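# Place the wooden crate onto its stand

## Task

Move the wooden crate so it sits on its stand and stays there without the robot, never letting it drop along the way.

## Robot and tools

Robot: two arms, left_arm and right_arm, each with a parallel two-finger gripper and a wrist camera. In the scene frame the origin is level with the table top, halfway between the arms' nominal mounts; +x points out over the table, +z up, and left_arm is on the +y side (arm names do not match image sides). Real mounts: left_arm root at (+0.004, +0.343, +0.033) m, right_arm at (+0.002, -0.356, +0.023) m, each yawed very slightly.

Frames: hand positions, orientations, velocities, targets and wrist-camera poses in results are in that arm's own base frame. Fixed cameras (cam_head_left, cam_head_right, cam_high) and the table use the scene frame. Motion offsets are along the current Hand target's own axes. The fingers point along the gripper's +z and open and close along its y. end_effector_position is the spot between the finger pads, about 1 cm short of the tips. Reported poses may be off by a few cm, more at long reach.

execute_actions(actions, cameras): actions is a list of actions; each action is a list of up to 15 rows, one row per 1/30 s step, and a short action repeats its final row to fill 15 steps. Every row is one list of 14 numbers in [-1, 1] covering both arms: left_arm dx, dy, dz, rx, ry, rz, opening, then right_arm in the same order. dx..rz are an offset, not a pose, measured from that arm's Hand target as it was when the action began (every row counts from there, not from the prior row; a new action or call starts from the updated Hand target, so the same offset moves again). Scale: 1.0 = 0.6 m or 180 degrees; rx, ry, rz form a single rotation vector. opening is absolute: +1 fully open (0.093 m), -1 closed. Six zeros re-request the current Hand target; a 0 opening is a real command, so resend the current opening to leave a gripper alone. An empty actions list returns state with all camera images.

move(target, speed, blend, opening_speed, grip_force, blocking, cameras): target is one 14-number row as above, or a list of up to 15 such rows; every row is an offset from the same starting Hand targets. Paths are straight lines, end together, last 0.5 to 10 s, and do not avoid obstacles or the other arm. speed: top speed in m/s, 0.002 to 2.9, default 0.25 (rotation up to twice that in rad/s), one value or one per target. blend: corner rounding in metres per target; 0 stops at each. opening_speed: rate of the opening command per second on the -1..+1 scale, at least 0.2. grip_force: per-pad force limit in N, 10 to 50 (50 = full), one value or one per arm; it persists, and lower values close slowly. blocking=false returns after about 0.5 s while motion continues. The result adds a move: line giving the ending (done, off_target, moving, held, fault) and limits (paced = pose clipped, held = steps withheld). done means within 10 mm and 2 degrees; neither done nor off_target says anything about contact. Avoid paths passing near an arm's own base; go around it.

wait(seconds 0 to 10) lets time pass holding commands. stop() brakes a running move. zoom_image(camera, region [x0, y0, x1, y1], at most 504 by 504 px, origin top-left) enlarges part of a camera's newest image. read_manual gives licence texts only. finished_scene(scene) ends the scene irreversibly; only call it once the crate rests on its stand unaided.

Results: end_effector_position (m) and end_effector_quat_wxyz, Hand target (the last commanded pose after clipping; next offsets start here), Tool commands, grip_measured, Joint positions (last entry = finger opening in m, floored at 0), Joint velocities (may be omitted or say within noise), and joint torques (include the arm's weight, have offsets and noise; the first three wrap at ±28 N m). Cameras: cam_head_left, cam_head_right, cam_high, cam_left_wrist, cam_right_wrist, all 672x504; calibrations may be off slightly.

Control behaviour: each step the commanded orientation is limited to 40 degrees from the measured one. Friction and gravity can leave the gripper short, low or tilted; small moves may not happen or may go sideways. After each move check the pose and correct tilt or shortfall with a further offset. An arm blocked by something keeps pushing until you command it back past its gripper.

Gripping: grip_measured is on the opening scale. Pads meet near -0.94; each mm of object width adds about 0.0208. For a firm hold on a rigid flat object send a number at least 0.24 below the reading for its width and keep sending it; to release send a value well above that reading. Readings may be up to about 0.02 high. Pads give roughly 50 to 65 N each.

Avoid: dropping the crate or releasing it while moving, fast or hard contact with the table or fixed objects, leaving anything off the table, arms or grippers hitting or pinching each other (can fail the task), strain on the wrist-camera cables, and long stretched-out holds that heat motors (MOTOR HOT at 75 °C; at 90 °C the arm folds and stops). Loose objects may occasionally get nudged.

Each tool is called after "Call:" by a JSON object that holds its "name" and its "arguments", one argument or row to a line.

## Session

Call:
{"name": "execute_actions", "arguments": {
  "actions": []
}}

Scene clock: 0.00 s.
left_arm: end_effector_position=(+0.3931, -0.0118, +0.0844) grip_measured=+1.000 end_effector_quat_wxyz=(+0.569, +0.015, +0.822, +0.004) | right_arm: end_effector_position=(+0.3792, +0.0057, +0.1064) grip_measured=+1.000 end_effector_quat_wxyz=(+0.587, -0.051, +0.803, +0.090)
Joint positions: left_arm=[-0.043 1.583 0.376 0.846 -0.029 0.014 0.093] | right_arm=[-0.128 1.482 0.342 0.823 -0.327 -0.016 0.093]
Joint velocities: within noise
Joint torques (N m): no reading
Heat: left arm: 24 °C; right arm: 26 °C.
Hand target: left_arm +0.3961, -0.0119, +0.0913; +0.577, +0.015, +0.817, +0.004 | right_arm +0.3817, +0.0054, +0.1124; +0.594, -0.052, +0.798, +0.089
Tool commands: left_gripper/opening=+1.0 right_gripper/opening=+1.0
camera_calibration:
cam_left_wrist: T_world_to_cam=[[-0.0223816, -0.999365, -0.0277301, -0.00143422], [-0.705273, 0.0354419, -0.708049, 0.377356], [0.708582, 0.00370998, -0.705619, -0.137731], [0, 0, 0, 1]] pos_world=[0.363701, -0.0142966, 0.169961]
cam_right_wrist: T_world_to_cam=[[0.184261, -0.980848, -0.0631317, -0.0597052], [-0.671684, -0.0787684, -0.736638, 0.372703], [0.717557, 0.178138, -0.673334, -0.114381], [0, 0, 0, 1]] pos_world=[0.343414, -0.00882889, 0.193761]

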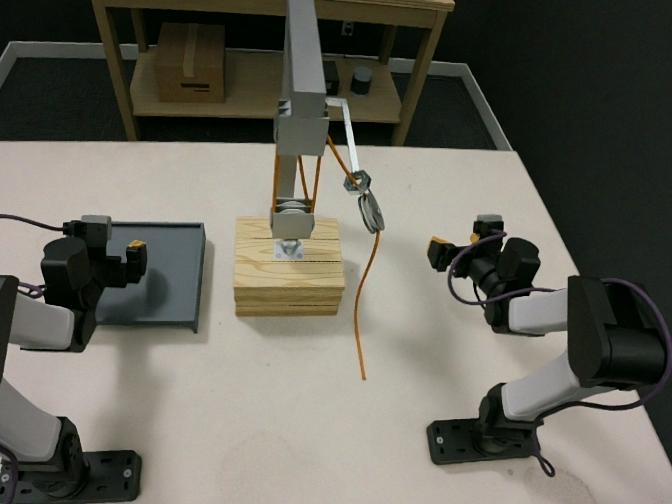

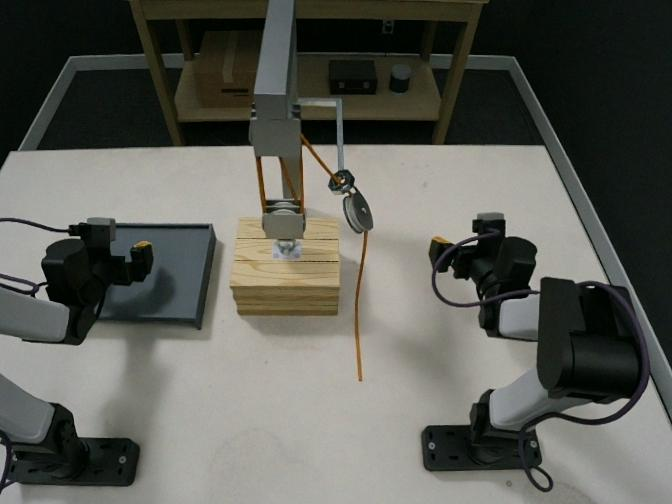

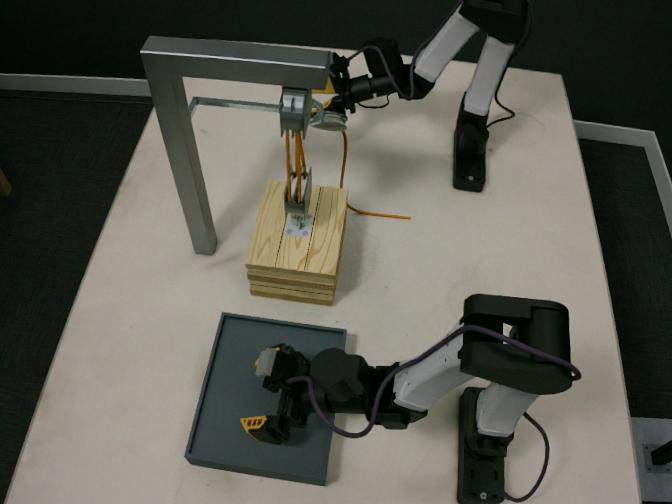

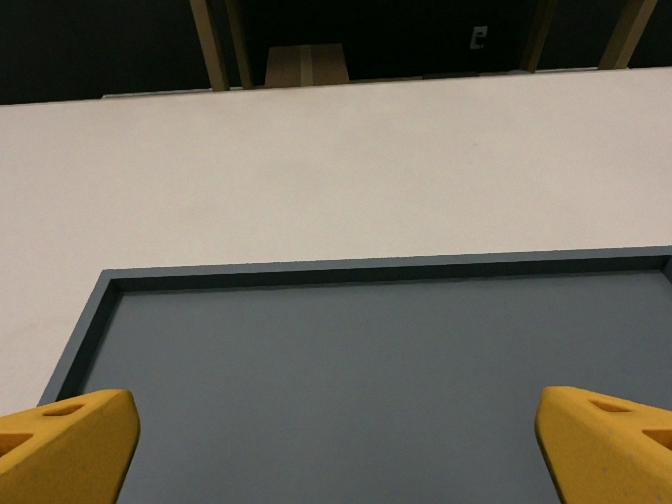

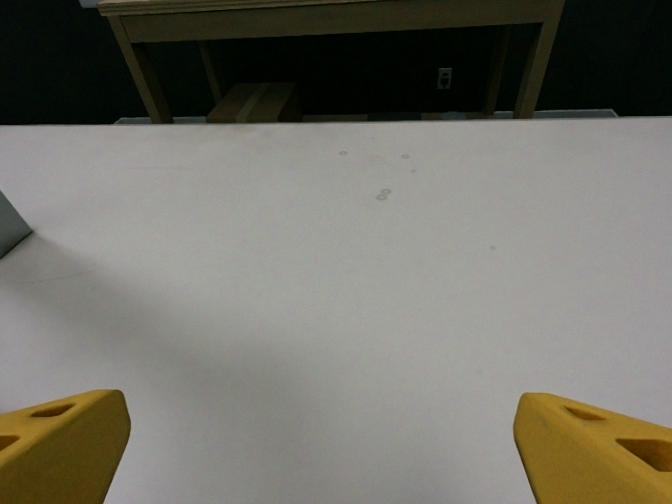

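Call:
{"name": "move", "arguments": {
  "target": [
    [-0.157,0.004,-0.056,0,0,0,1,0.007,0.12,-0.104,-0.1336,-0.0368,-0.0312,1],
    [-0.1387,0.273,-0.0833,-0.2398,0.3792,-0.4955,1,0.0145,0.239,-0.2087,-0.2672,-0.0737,-0.0624,1]
  ],
  "blend": 0.05,
  "speed": 0.4,
  "cameras": ["all"]
}}

Scene clock: 16.47 s.
left_arm: end_effector_position=(+0.3765, +0.1498, +0.1886) grip_measured=+1.000 end_effector_quat_wxyz=(+0.005, +0.705, -0.696, +0.138) | right_arm: end_effector_position=(+0.2403, +0.1165, +0.1536) grip_measured=+1.000 end_effector_quat_wxyz=(+0.621, -0.351, +0.614, +0.339)
Joint positions: left_arm=[0.488 2.066 2.143 -1.573 0.266 -1.105 0.093] | right_arm=[-0.175 1.288 0.038 1.251 -1.194 -0.019 0.093]
Joint torques (N m): left_arm=[0.76 -7.76 8.75 0.44 0.29 -0.05] | right_arm=[0.96 -0.96 3.52 1.72 -0.24 0.16]
Heat: left arm: 28 °C; right arm: 29 °C.
Hand target: left_arm +0.3800, +0.1499, +0.1901; +0.108, +0.699, -0.699, +0.108 | right_arm +0.2346, +0.1206, +0.1505; +0.612, -0.354, +0.612, +0.353
Off the commanded pose: left_arm 0.004 m, 12 deg | right_arm 0.008 m, 2 deg.
joint sent to its limit (left arm) — joint 4 (wrist pitch), lower limit. The joint targets are off in orientation, not in position.
move: off_target (left_arm)
camera_calibration:
cam_left_wrist: T_world_to_cam=[[0.982209, 0.0269553, 0.185848, -0.409558], [-0.0869796, -0.811793, 0.577431, 0.0853876], [0.166435, -0.583323, -0.795006, 0.255849], [0, 0, 0, 1]] pos_world=[0.367117, 0.229599, 0.230211]
cam_right_wrist: T_world_to_cam=[[0.84615, -0.531416, 0.0403363, -0.149797], [-0.195382, -0.379732, -0.904228, 0.269187], [0.495839, 0.757232, -0.42514, -0.0550372], [0, 0, 0, 1]] pos_world=[0.206635, 0.0642904, 0.226051]

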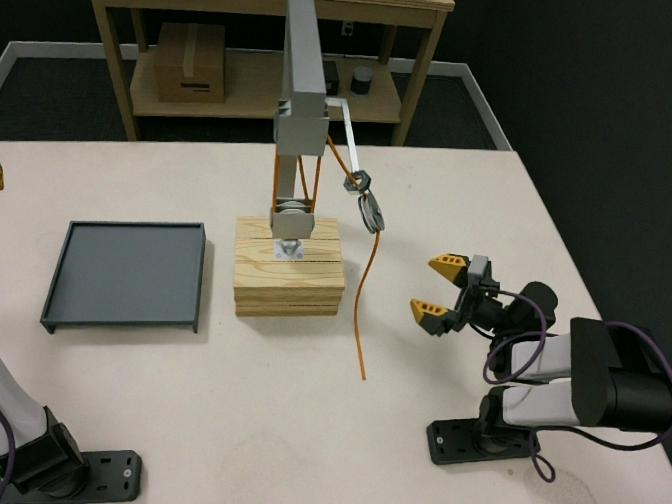

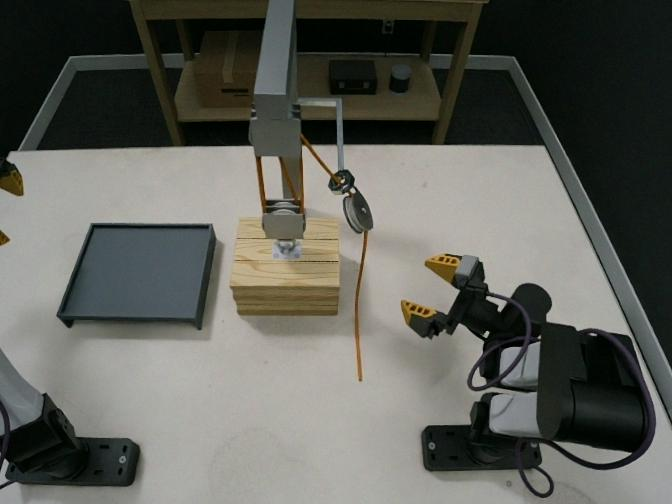

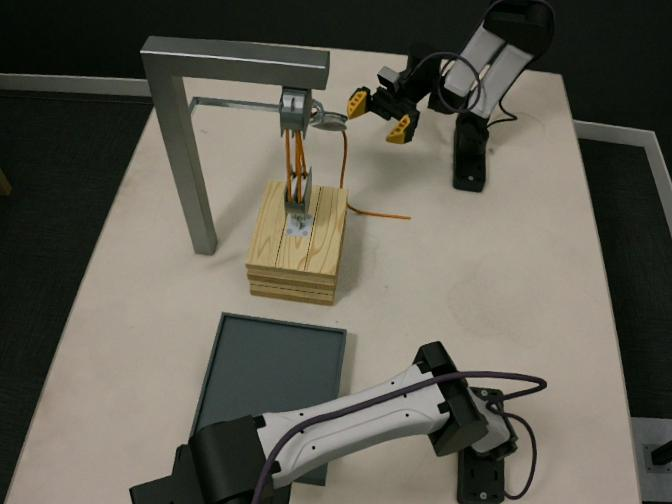

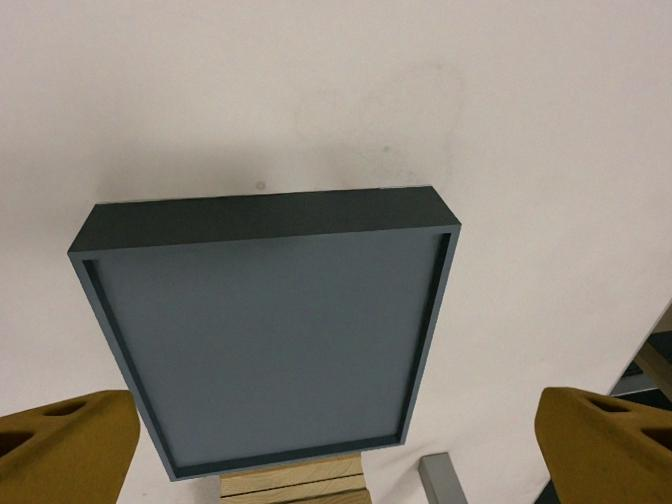

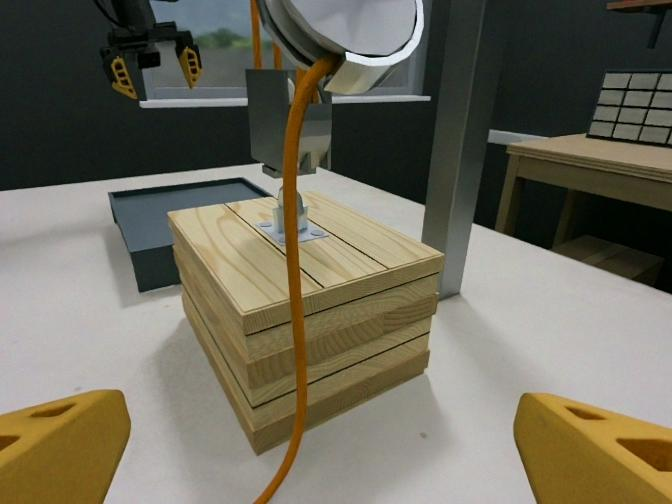

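Call:
{"name": "move", "arguments": {
  "target": [
    [-0.0792,0,0.307,0,0,0,1,0.031,0.0215,0.1906,0,0,0,1],
    [-0.0792,0,0.307,0,0,0,1,0.031,0.0215,0.1906,0,0,0,-1]
  ],
  "speed": 0.15,
  "opening_speed": 2,
  "cameras": ["all"]
}}

Call:
{"name": "zoom_image", "arguments": {
  "camera": "cam_head_right",
  "region": [320, 150, 480, 320]
}}

Scene clock: 26.60 s.
left_arm: end_effector_position=(+0.3776, +0.1422, +0.0037) grip_measured=+1.000 end_effector_quat_wxyz=(+0.107, +0.705, -0.693, +0.105) | right_arm: end_effector_position=(+0.2749, +0.2228, +0.1203) grip_measured=-0.951 end_effector_quat_wxyz=(+0.593, -0.356, +0.629, +0.354)
Joint positions: left_arm=[0.47 2.287 1.746 -1.17 0.267 -1.099 0.093] | right_arm=[0.38 1.728 0.204 1.466 -0.673 -0.014 0]
Joint torques (N m): left_arm=[-0.13 -9.44 5.96 0.2 0.32 0.16] | right_arm=[0.88 -3.33 4.86 2.44 0.07 0.15]
Heat: left arm: 27 °C; right arm: 29 °C.
Hand target: left_arm +0.3800, +0.1397, +0.0001; +0.108, +0.699, -0.699, +0.108 | right_arm +0.2806, +0.2260, +0.1319; +0.612, -0.354, +0.612, +0.354
Off the commanded pose: left_arm 0.005 m, 1 deg | right_arm 0.013 m, 3 deg.
move: off_target (right_arm); target 2's new opening was sent with right_arm's hand 0.013 m and 3 deg from that target
camera_calibration:
cam_left_wrist: T_world_to_cam=[[0.99991, 0.0127505, -0.00424494, -0.380185], [0.0123638, -0.749066, 0.66238, 0.139298], [0.00526591, -0.662372, -0.749156, 0.176218], [0, 0, 0, 1]] pos_world=[0.3775, 0.225913, 0.0381332]
cam_right_wrist: T_world_to_cam=[[0.864756, -0.502186, -0.00239698, -0.12772], [-0.236394, -0.402847, -0.884213, 0.300306], [0.443074, 0.765195, -0.467078, -0.148994], [0, 0, 0, 1]] pos_world=[0.247453, 0.170848, 0.195636]

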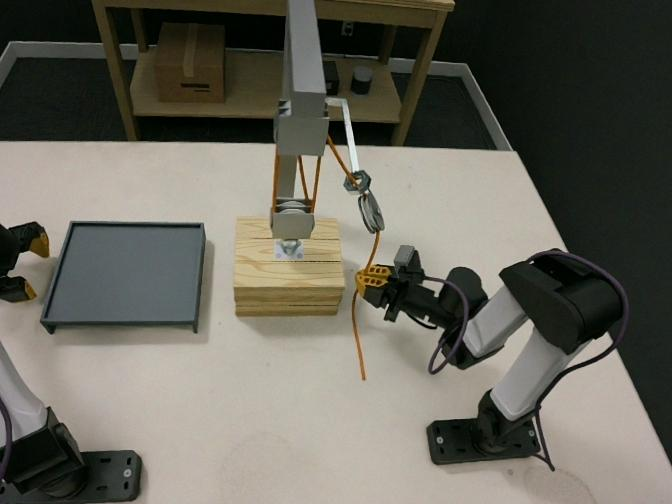

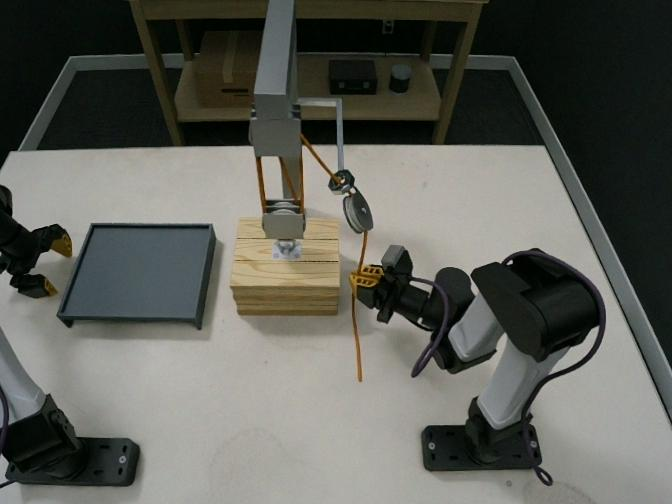

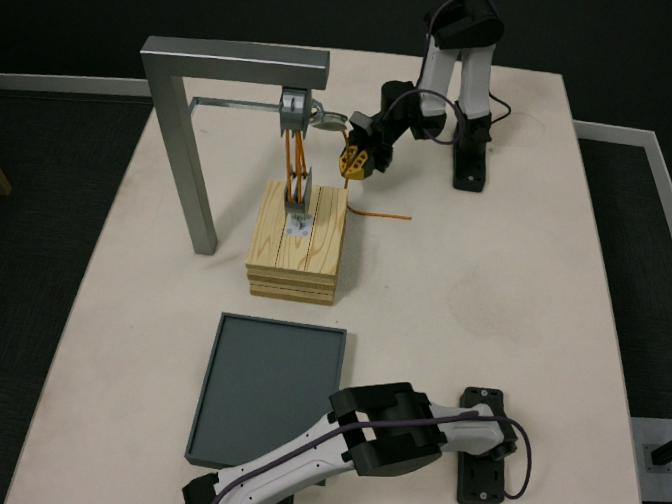

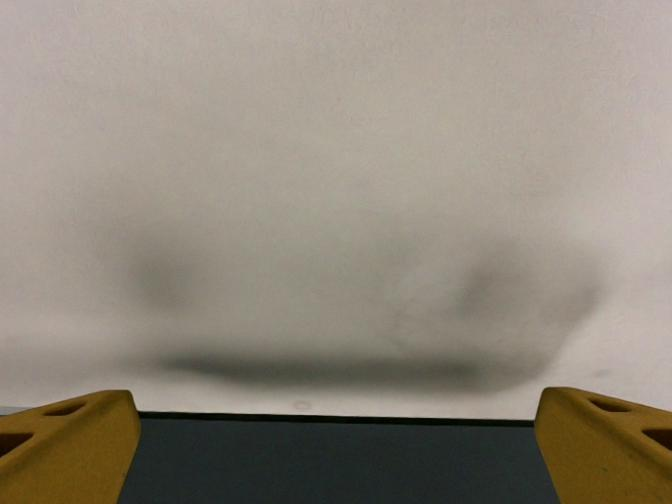

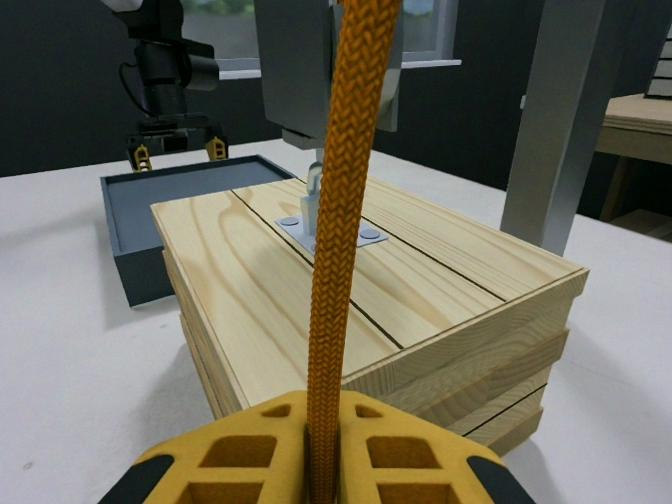

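Scaled by 2.965 from the camera's 672x504 image, which has a finer 960x720 frame.

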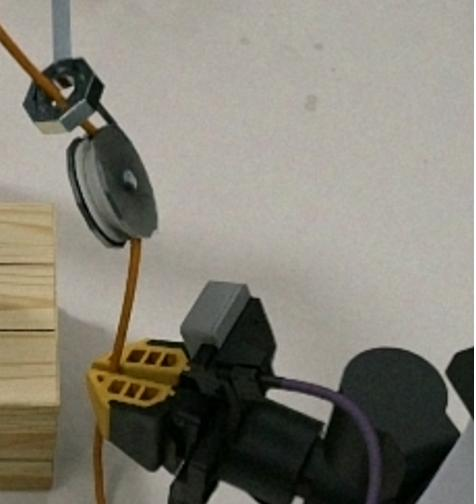

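Call:
{"name": "move", "arguments": {
  "target": [
    [0,0,0,0,0,0,1,0,0,0,0,0,0,-0.3],
    [0,0,0,0,0,0,1,0,0,0.035,0,0,0,-0.3],
    [0,0,0,0,0,0,1,0,0,0.035,0,0,0,-1]
  ],
  "speed": 0.1,
  "opening_speed": 2,
  "cameras": ["cam_right_wrist","cam_head_right"]
}}

Call:
{"name": "zoom_image", "arguments": {
  "camera": "cam_head_right",
  "region": [320, 150, 480, 320]
}}

Scene clock: 31.83 s.
left_arm: end_effector_position=(+0.3776, +0.1422, +0.0037) grip_measured=+1.000 end_effector_quat_wxyz=(+0.107, +0.705, -0.693, +0.105) | right_arm: end_effector_position=(+0.2861, +0.2407, +0.1252) grip_measured=-0.963 end_effector_quat_wxyz=(+0.602, -0.358, +0.621, +0.352)
Joint positions: left_arm=[0.47 2.287 1.746 -1.17 0.267 -1.099 0.093] | right_arm=[0.436 1.77 0.271 1.466 -0.617 -0.013 0]
Joint torques (N m): left_arm=[-0.08 -9.46 5.97 0.19 0.26 0.15] | right_arm=[0.92 -3.79 5.07 2.21 0.09 0.16]
Heat: left arm: 26 °C; right arm: 29 °C.
Hand target: left_arm +0.3800, +0.1397, +0.0001; +0.108, +0.699, -0.699, +0.108 | right_arm +0.2911, +0.2441, +0.1317; +0.612, -0.354, +0.613, +0.353
Off the commanded pose: left_arm 0.005 m, 1 deg | right_arm 0.009 m, 2 deg.
move: done
camera_calibration:
cam_right_wrist: T_world_to_cam=[[0.864422, -0.502567, 0.0142039, -0.130217], [-0.215437, -0.395786, -0.892715, 0.30779], [0.454271, 0.768622, -0.450398, -0.171439], [0, 0, 0, 1]] pos_world=[0.256752, 0.188148, 0.199402]
Images, in order (width x height): cam_head_right 672x504, cam_right_wrist 672x504.

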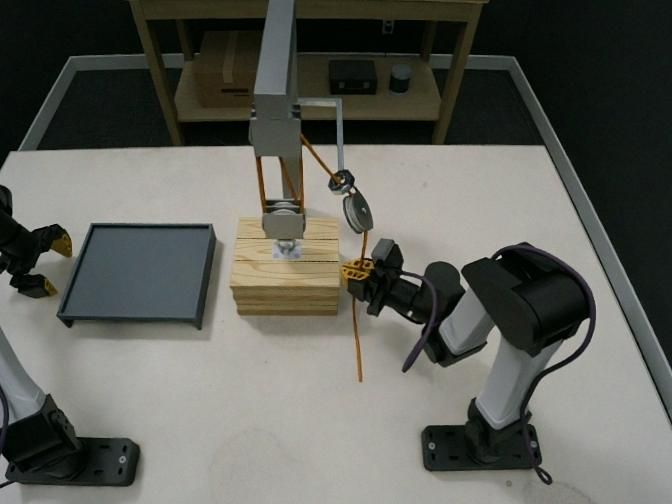

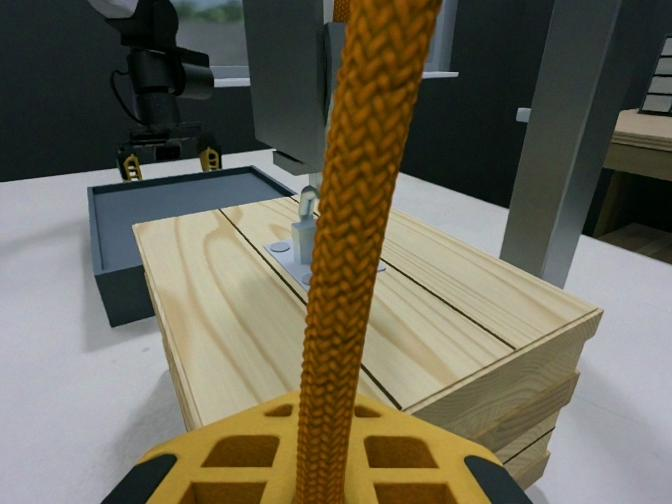

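Scaled by 2.965 from the camera's 672x504 image, which has a finer 960x720 frame.

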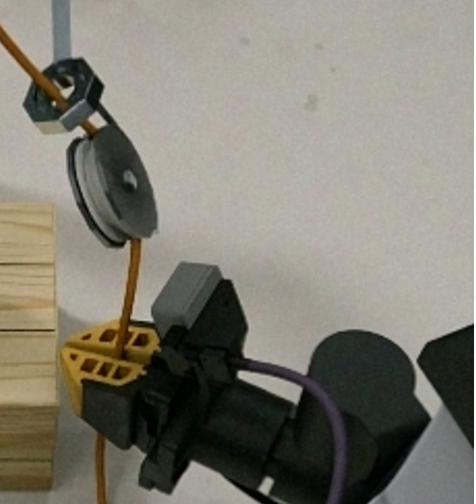

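Call:
{"name": "move", "arguments": {
  "target": [
    [0,0,0,0,0,0,1,0.0333,-0.2322,-0.3355,0.167,0,0,-1],
    [0,0,0,0,0,0,1,0.07,-0.59,-0.7255,0.222,0,0,-1]
  ],
  "speed": 0.12,
  "blend": 0.05,
  "cameras": ["all"]
}}

Call:
{"name": "zoom_image", "arguments": {
  "camera": "cam_head_left",
  "region": [160, 160, 400, 360]
}}

Call:
{"name": "zoom_image", "arguments": {
  "camera": "cam_head_right",
  "region": [160, 160, 400, 360]
}}

Scene clock: 43.17 s.
left_arm: end_effector_position=(+0.3776, +0.1422, +0.0037) grip_measured=+1.000 end_effector_quat_wxyz=(+0.107, +0.705, -0.693, +0.105) | right_arm: end_effector_position=(+0.3773, -0.3033, +0.0909) grip_measured=-0.972 end_effector_quat_wxyz=(+0.695, -0.123, +0.696, +0.131)
Joint positions: left_arm=[0.47 2.287 1.746 -1.17 0.267 -1.099 0.093] | right_arm=[-1.026 2.363 1.151 1.217 -1.388 0.016 0]
Joint torques (N m): left_arm=[0.02 -9.46 5.85 0.2 0.25 0.13] | right_arm=[0.14 -8.9 6.42 1.33 0.07 -0.05]
Heat: left arm: 29 °C; right arm: 30 °C.
Hand target: left_arm +0.3800, +0.1397, +0.0001; +0.108, +0.699, -0.699, +0.108 | right_arm +0.3799, -0.3099, +0.0899; +0.696, -0.123, +0.696, +0.123
Off the commanded pose: left_arm 0.005 m, 1 deg | right_arm 0.007 m, 1 deg.
move: done
camera_calibration:
cam_left_wrist: T_world_to_cam=[[0.99991, 0.0127505, -0.00424494, -0.380185], [0.0123638, -0.749066, 0.66238, 0.139298], [0.00526591, -0.662372, -0.749156, 0.176218], [0, 0, 0, 1]] pos_world=[0.3775, 0.225913, 0.0381332]
cam_right_wrist: T_world_to_cam=[[0.345101, -0.938526, 0.00865127, -0.417749], [-0.396542, -0.154153, -0.904982, 0.224268], [0.850682, 0.30888, -0.425363, -0.101553], [0, 0, 0, 1]] pos_world=[0.319487, -0.326129, 0.163376]

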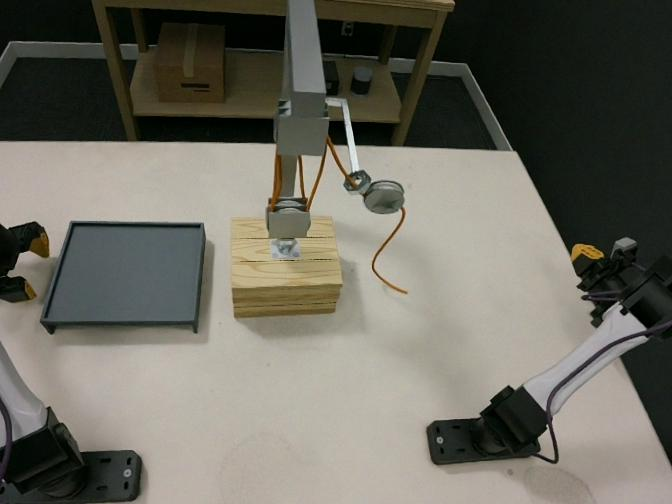

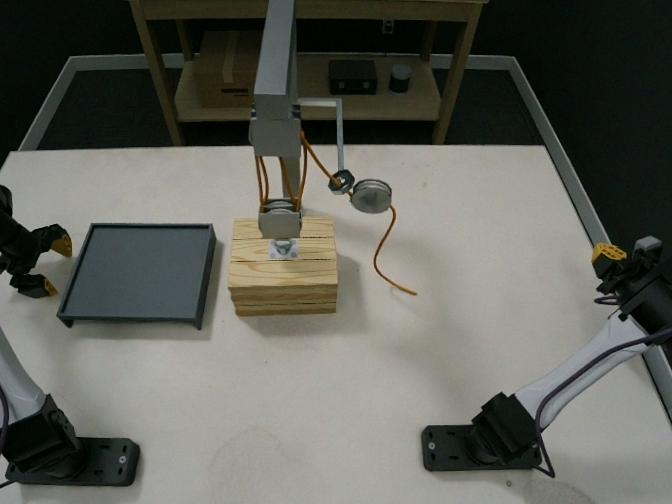

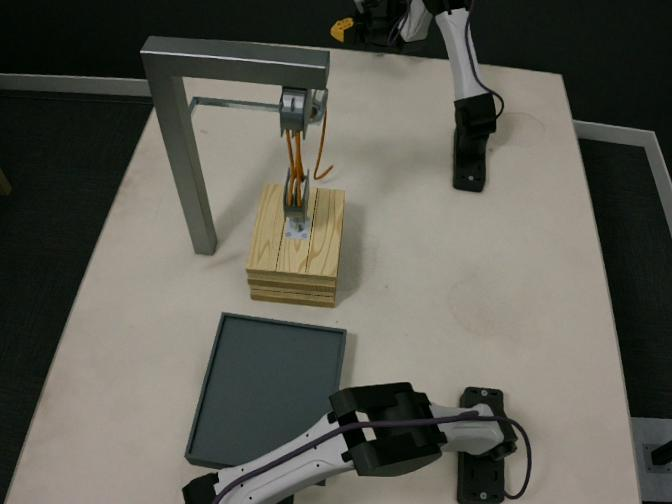

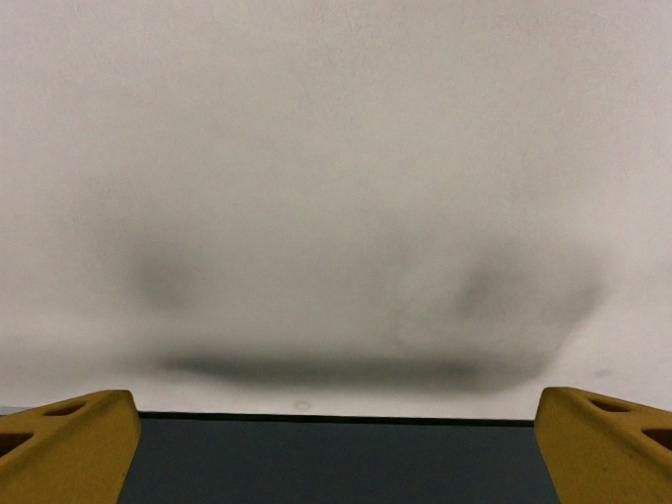

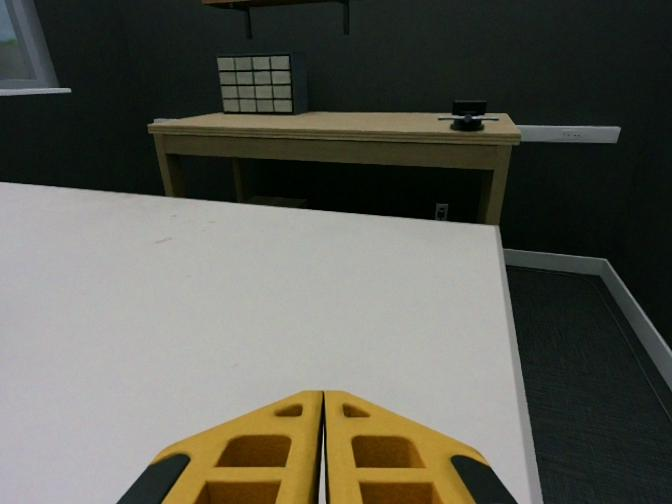

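Scaled by 2.100 from the camera's 672x504 image, which has a finer 960x720 frame.

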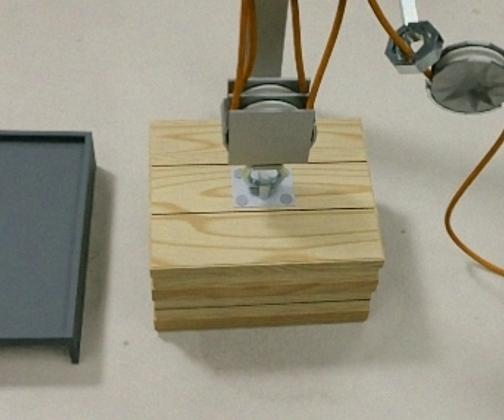

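Scaled by 2.100 from the camera's 672x504 image, which has a finer 960x720 frame.

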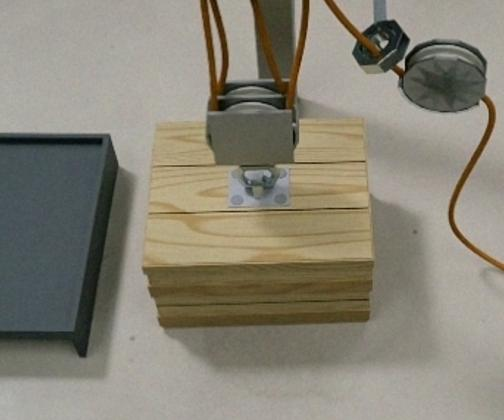

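Call:
{"name": "move", "arguments": {
  "target": [0,0,0,0,0,0,1,-0.0333,0.697,0,-0.222,0,0,1],
  "speed": 0.3,
  "cameras": ["cam_head_left","cam_head_right","cam_high","cam_right_wrist"]
}}

Scene clock: 52.70 s.
left_arm: end_effector_position=(+0.3776, +0.1422, +0.0037) grip_measured=+1.000 end_effector_quat_wxyz=(+0.107, +0.705, -0.693, +0.105) | right_arm: end_effector_position=(+0.2379, +0.0813, +0.1074) grip_measured=+1.000 end_effector_quat_wxyz=(+0.598, -0.349, +0.624, +0.361)
Joint positions: left_arm=[0.47 2.287 1.746 -1.17 0.267 -1.099 0.093] | right_arm=[-0.398 1.714 0.051 1.472 -1.449 -0.155 0.093]
Joint torques (N m): left_arm=[-0.12 -9.33 6.01 0.18 0.29 0.19] | right_arm=[0.91 -2.29 1.18 2.1 -0.1 0.11]
Heat: left arm: 31 °C; right arm: 30 °C.
Hand target: left_arm +0.3800, +0.1397, +0.0001; +0.108, +0.699, -0.699, +0.108 | right_arm +0.2367, +0.0831, +0.1098; +0.612, -0.354, +0.613, +0.354
Off the commanded pose: left_arm 0.005 m, 1 deg | right_arm 0.003 m, 2 deg.
move: done
camera_calibration:
cam_right_wrist: T_world_to_cam=[[0.86393, -0.503414, -0.0141015, -0.165268], [-0.235988, -0.379936, -0.894404, 0.22222], [0.444898, 0.77603, -0.447038, -0.0337847], [0, 0, 0, 1]] pos_world=[0.210252, 0.0274492, 0.181321]
Images, in order (width x height): cam_head_left 672x504, cam_head_right 672x504, cam_high 672x504, cam_right_wrist 672x504.

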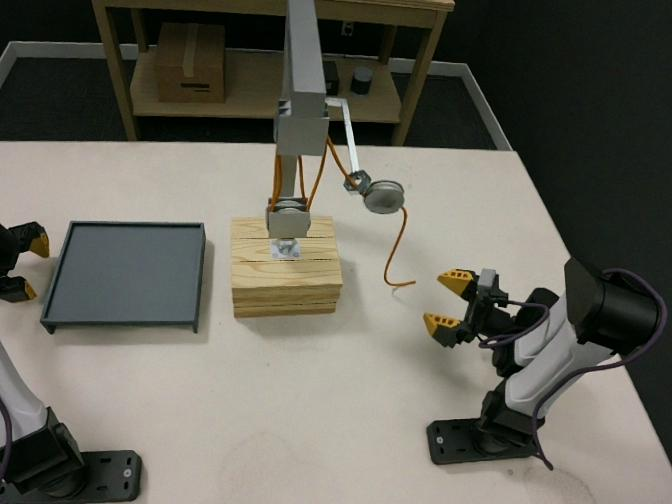

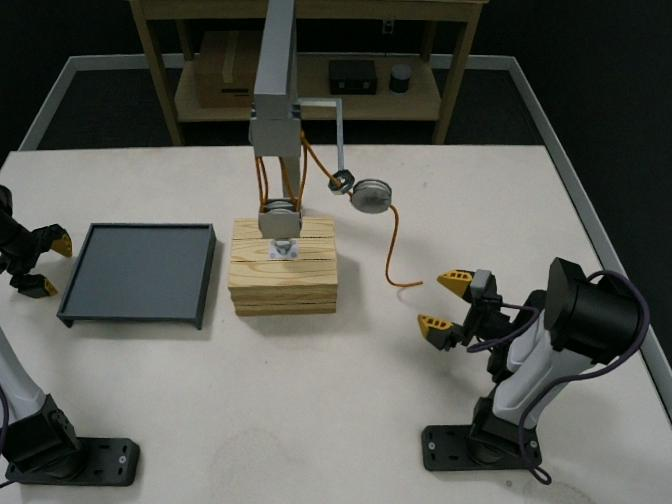

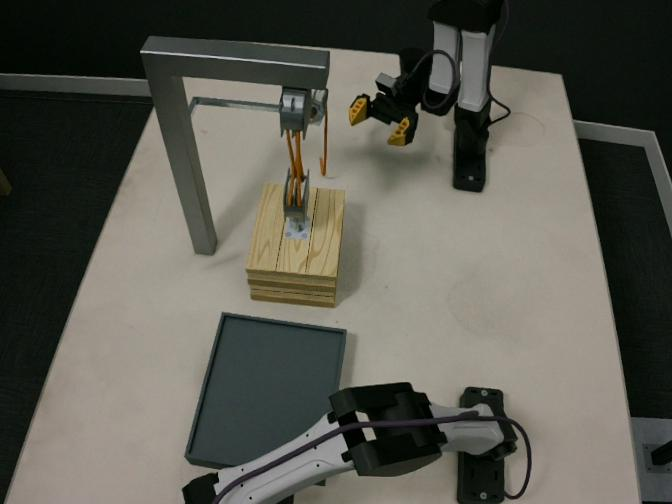

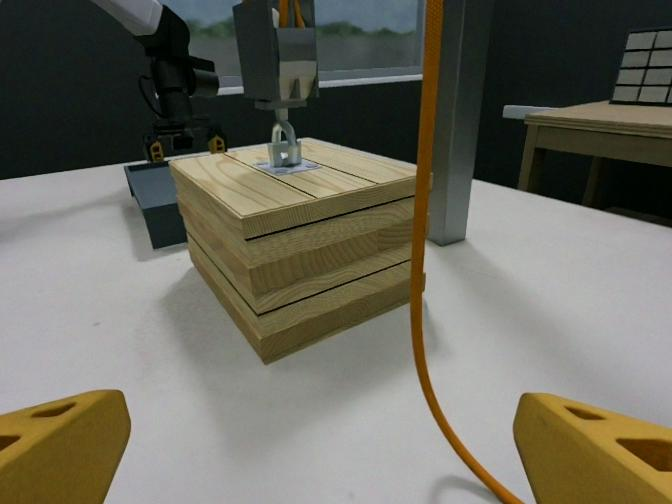

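Call:
{"name": "move", "arguments": {
  "target": [0,0,0,0,0,0,1,0.0417,-0.08,0.0667,0,0,0,1],
  "speed": 0.2,
  "cameras": ["cam_head_left","cam_head_right","cam_right_wrist"]
}}

Scene clock: 59.23 s.
left_arm: end_effector_position=(+0.3776, +0.1422, +0.0037) grip_measured=+1.000 end_effector_quat_wxyz=(+0.107, +0.705, -0.693, +0.105) | right_arm: end_effector_position=(+0.2919, +0.0937, +0.0764) grip_measured=+1.000 end_effector_quat_wxyz=(+0.574, -0.345, +0.643, +0.372)
Joint positions: left_arm=[0.47 2.287 1.746 -1.17 0.267 -1.099 0.093] | right_arm=[-0.248 1.972 0.251 1.474 -1.308 -0.158 0.093]
Joint torques (N m): left_arm=[-0.08 -9.52 5.78 0.19 0.29 0.17] | right_arm=[0.92 -3.9 2.85 2.49 -0.12 0.1]
Heat: left arm: 32 °C; right arm: 30 °C.
Hand target: left_arm +0.3800, +0.1397, +0.0001; +0.108, +0.699, -0.699, +0.108 | right_arm +0.2983, +0.0937, +0.0848; +0.612, -0.354, +0.613, +0.353
Off the commanded pose: left_arm 0.005 m, 1 deg | right_arm 0.011 m, 6 deg.
joint sent to its limit (right arm) — joint 4 (wrist pitch), upper limit. The joint targets still meet the commanded pose.
move: off_target (right_arm)
camera_calibration:
cam_right_wrist: T_world_to_cam=[[0.867888, -0.493014, -0.0608948, -0.204599], [-0.2852, -0.394145, -0.873677, 0.225979], [0.406733, 0.775621, -0.482681, -0.0674763], [0, 0, 0, 1]] pos_world=[0.269463, 0.0405343, 0.152404]
Images, in order (width x height): cam_head_left 672x504, cam_head_right 672x504, cam_right_wrist 672x504.

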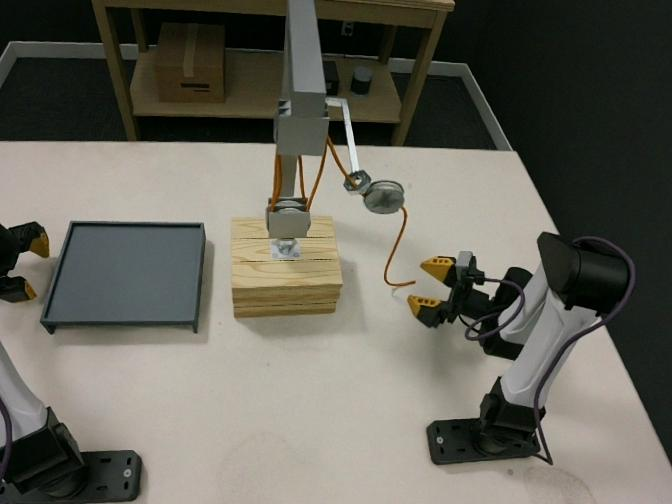

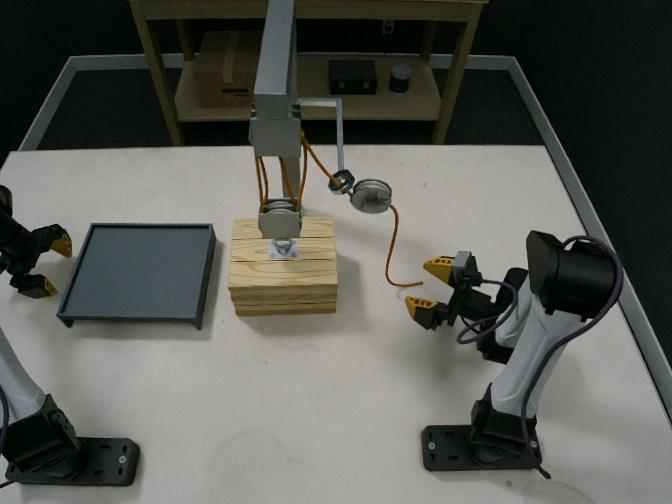

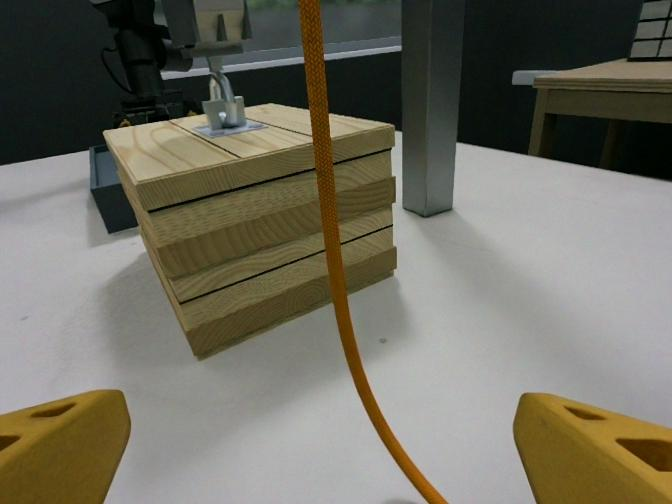

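Call:
{"name": "move", "arguments": {
  "target": [
    [0,0,0,0,0,0,1,0,-0.003,0.1943,0,0,0,1],
    [0,0,0,0,0,0,1,0,-0.003,0.1943,0,0,0,-1]
  ],
  "speed": 0.15,
  "opening_speed": 2,
  "cameras": ["cam_head_left","cam_head_right","cam_right_wrist"]
}}

Call:
{"name": "zoom_image", "arguments": {
  "camera": "cam_head_right",
  "region": [320, 150, 480, 320]
}}

Scene clock: 66.30 s.
left_arm: end_effector_position=(+0.3776, +0.1422, +0.0037) grip_measured=+1.000 end_effector_quat_wxyz=(+0.107, +0.705, -0.693, +0.105) | right_arm: end_effector_position=(+0.3513, +0.1917, +0.0707) grip_measured=-0.966 end_effector_quat_wxyz=(+0.572, -0.355, +0.646, +0.361)
Joint positions: left_arm=[0.47 2.287 1.746 -1.17 0.267 -1.099 0.093] | right_arm=[0.165 2.089 0.476 1.474 -0.895 -0.048 0]
Joint torques (N m): left_arm=[0.03 -9.51 6.04 0.16 0.26 0.17] | right_arm=[0.79 -5.37 4.05 2.76 0.02 0.14]
Heat: left arm: 33 °C; right arm: 31 °C.
Hand target: left_arm +0.3800, +0.1397, +0.0001; +0.108, +0.699, -0.699, +0.108 | right_arm +0.3582, +0.1938, +0.0849; +0.612, -0.354, +0.612, +0.353
Off the commanded pose: left_arm 0.005 m, 1 deg | right_arm 0.016 m, 6 deg.
joint sent to its limit (right arm) — joint 4 (wrist pitch), upper limit. The joint targets still meet the commanded pose.
move: off_target (right_arm); target 2's new opening was sent with right_arm's hand 0.016 m and 6 deg from that target
camera_calibration:
cam_right_wrist: T_world_to_cam=[[0.867723, -0.495428, -0.0400842, -0.209127], [-0.279652, -0.419944, -0.86339, 0.278822], [0.410915, 0.760393, -0.502942, -0.167488], [0, 0, 0, 1]] pos_world=[0.328261, 0.140839, 0.148112]
Images, in order (width x height): cam_head_left 672x504, cam_head_right 672x504, cam_right_wrist 672x504.

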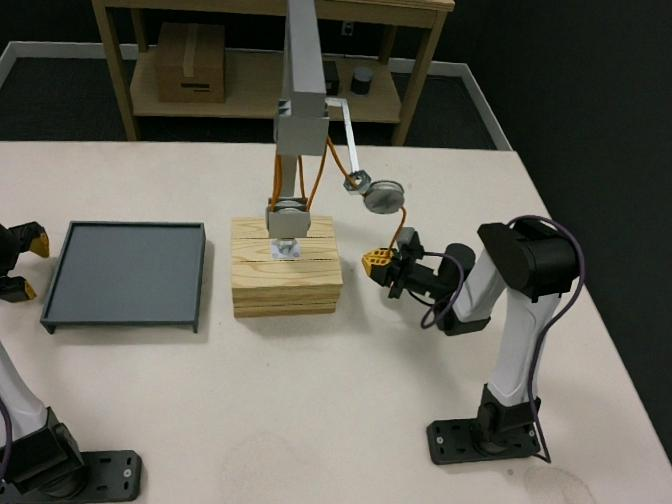

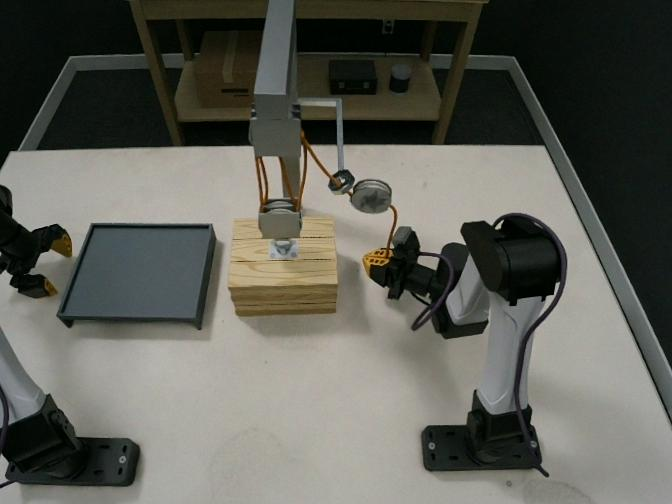

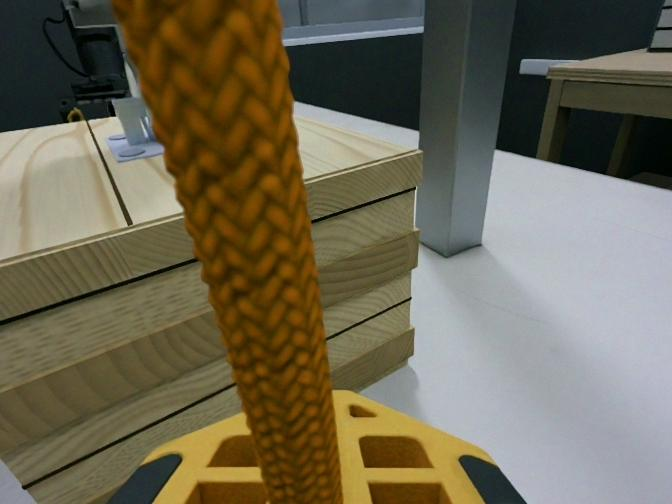

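Scaled by 2.965 from the camera's 672x504 image, which has a finer 960x720 frame.

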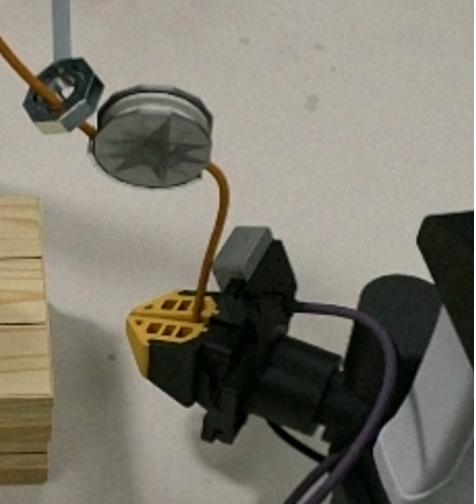

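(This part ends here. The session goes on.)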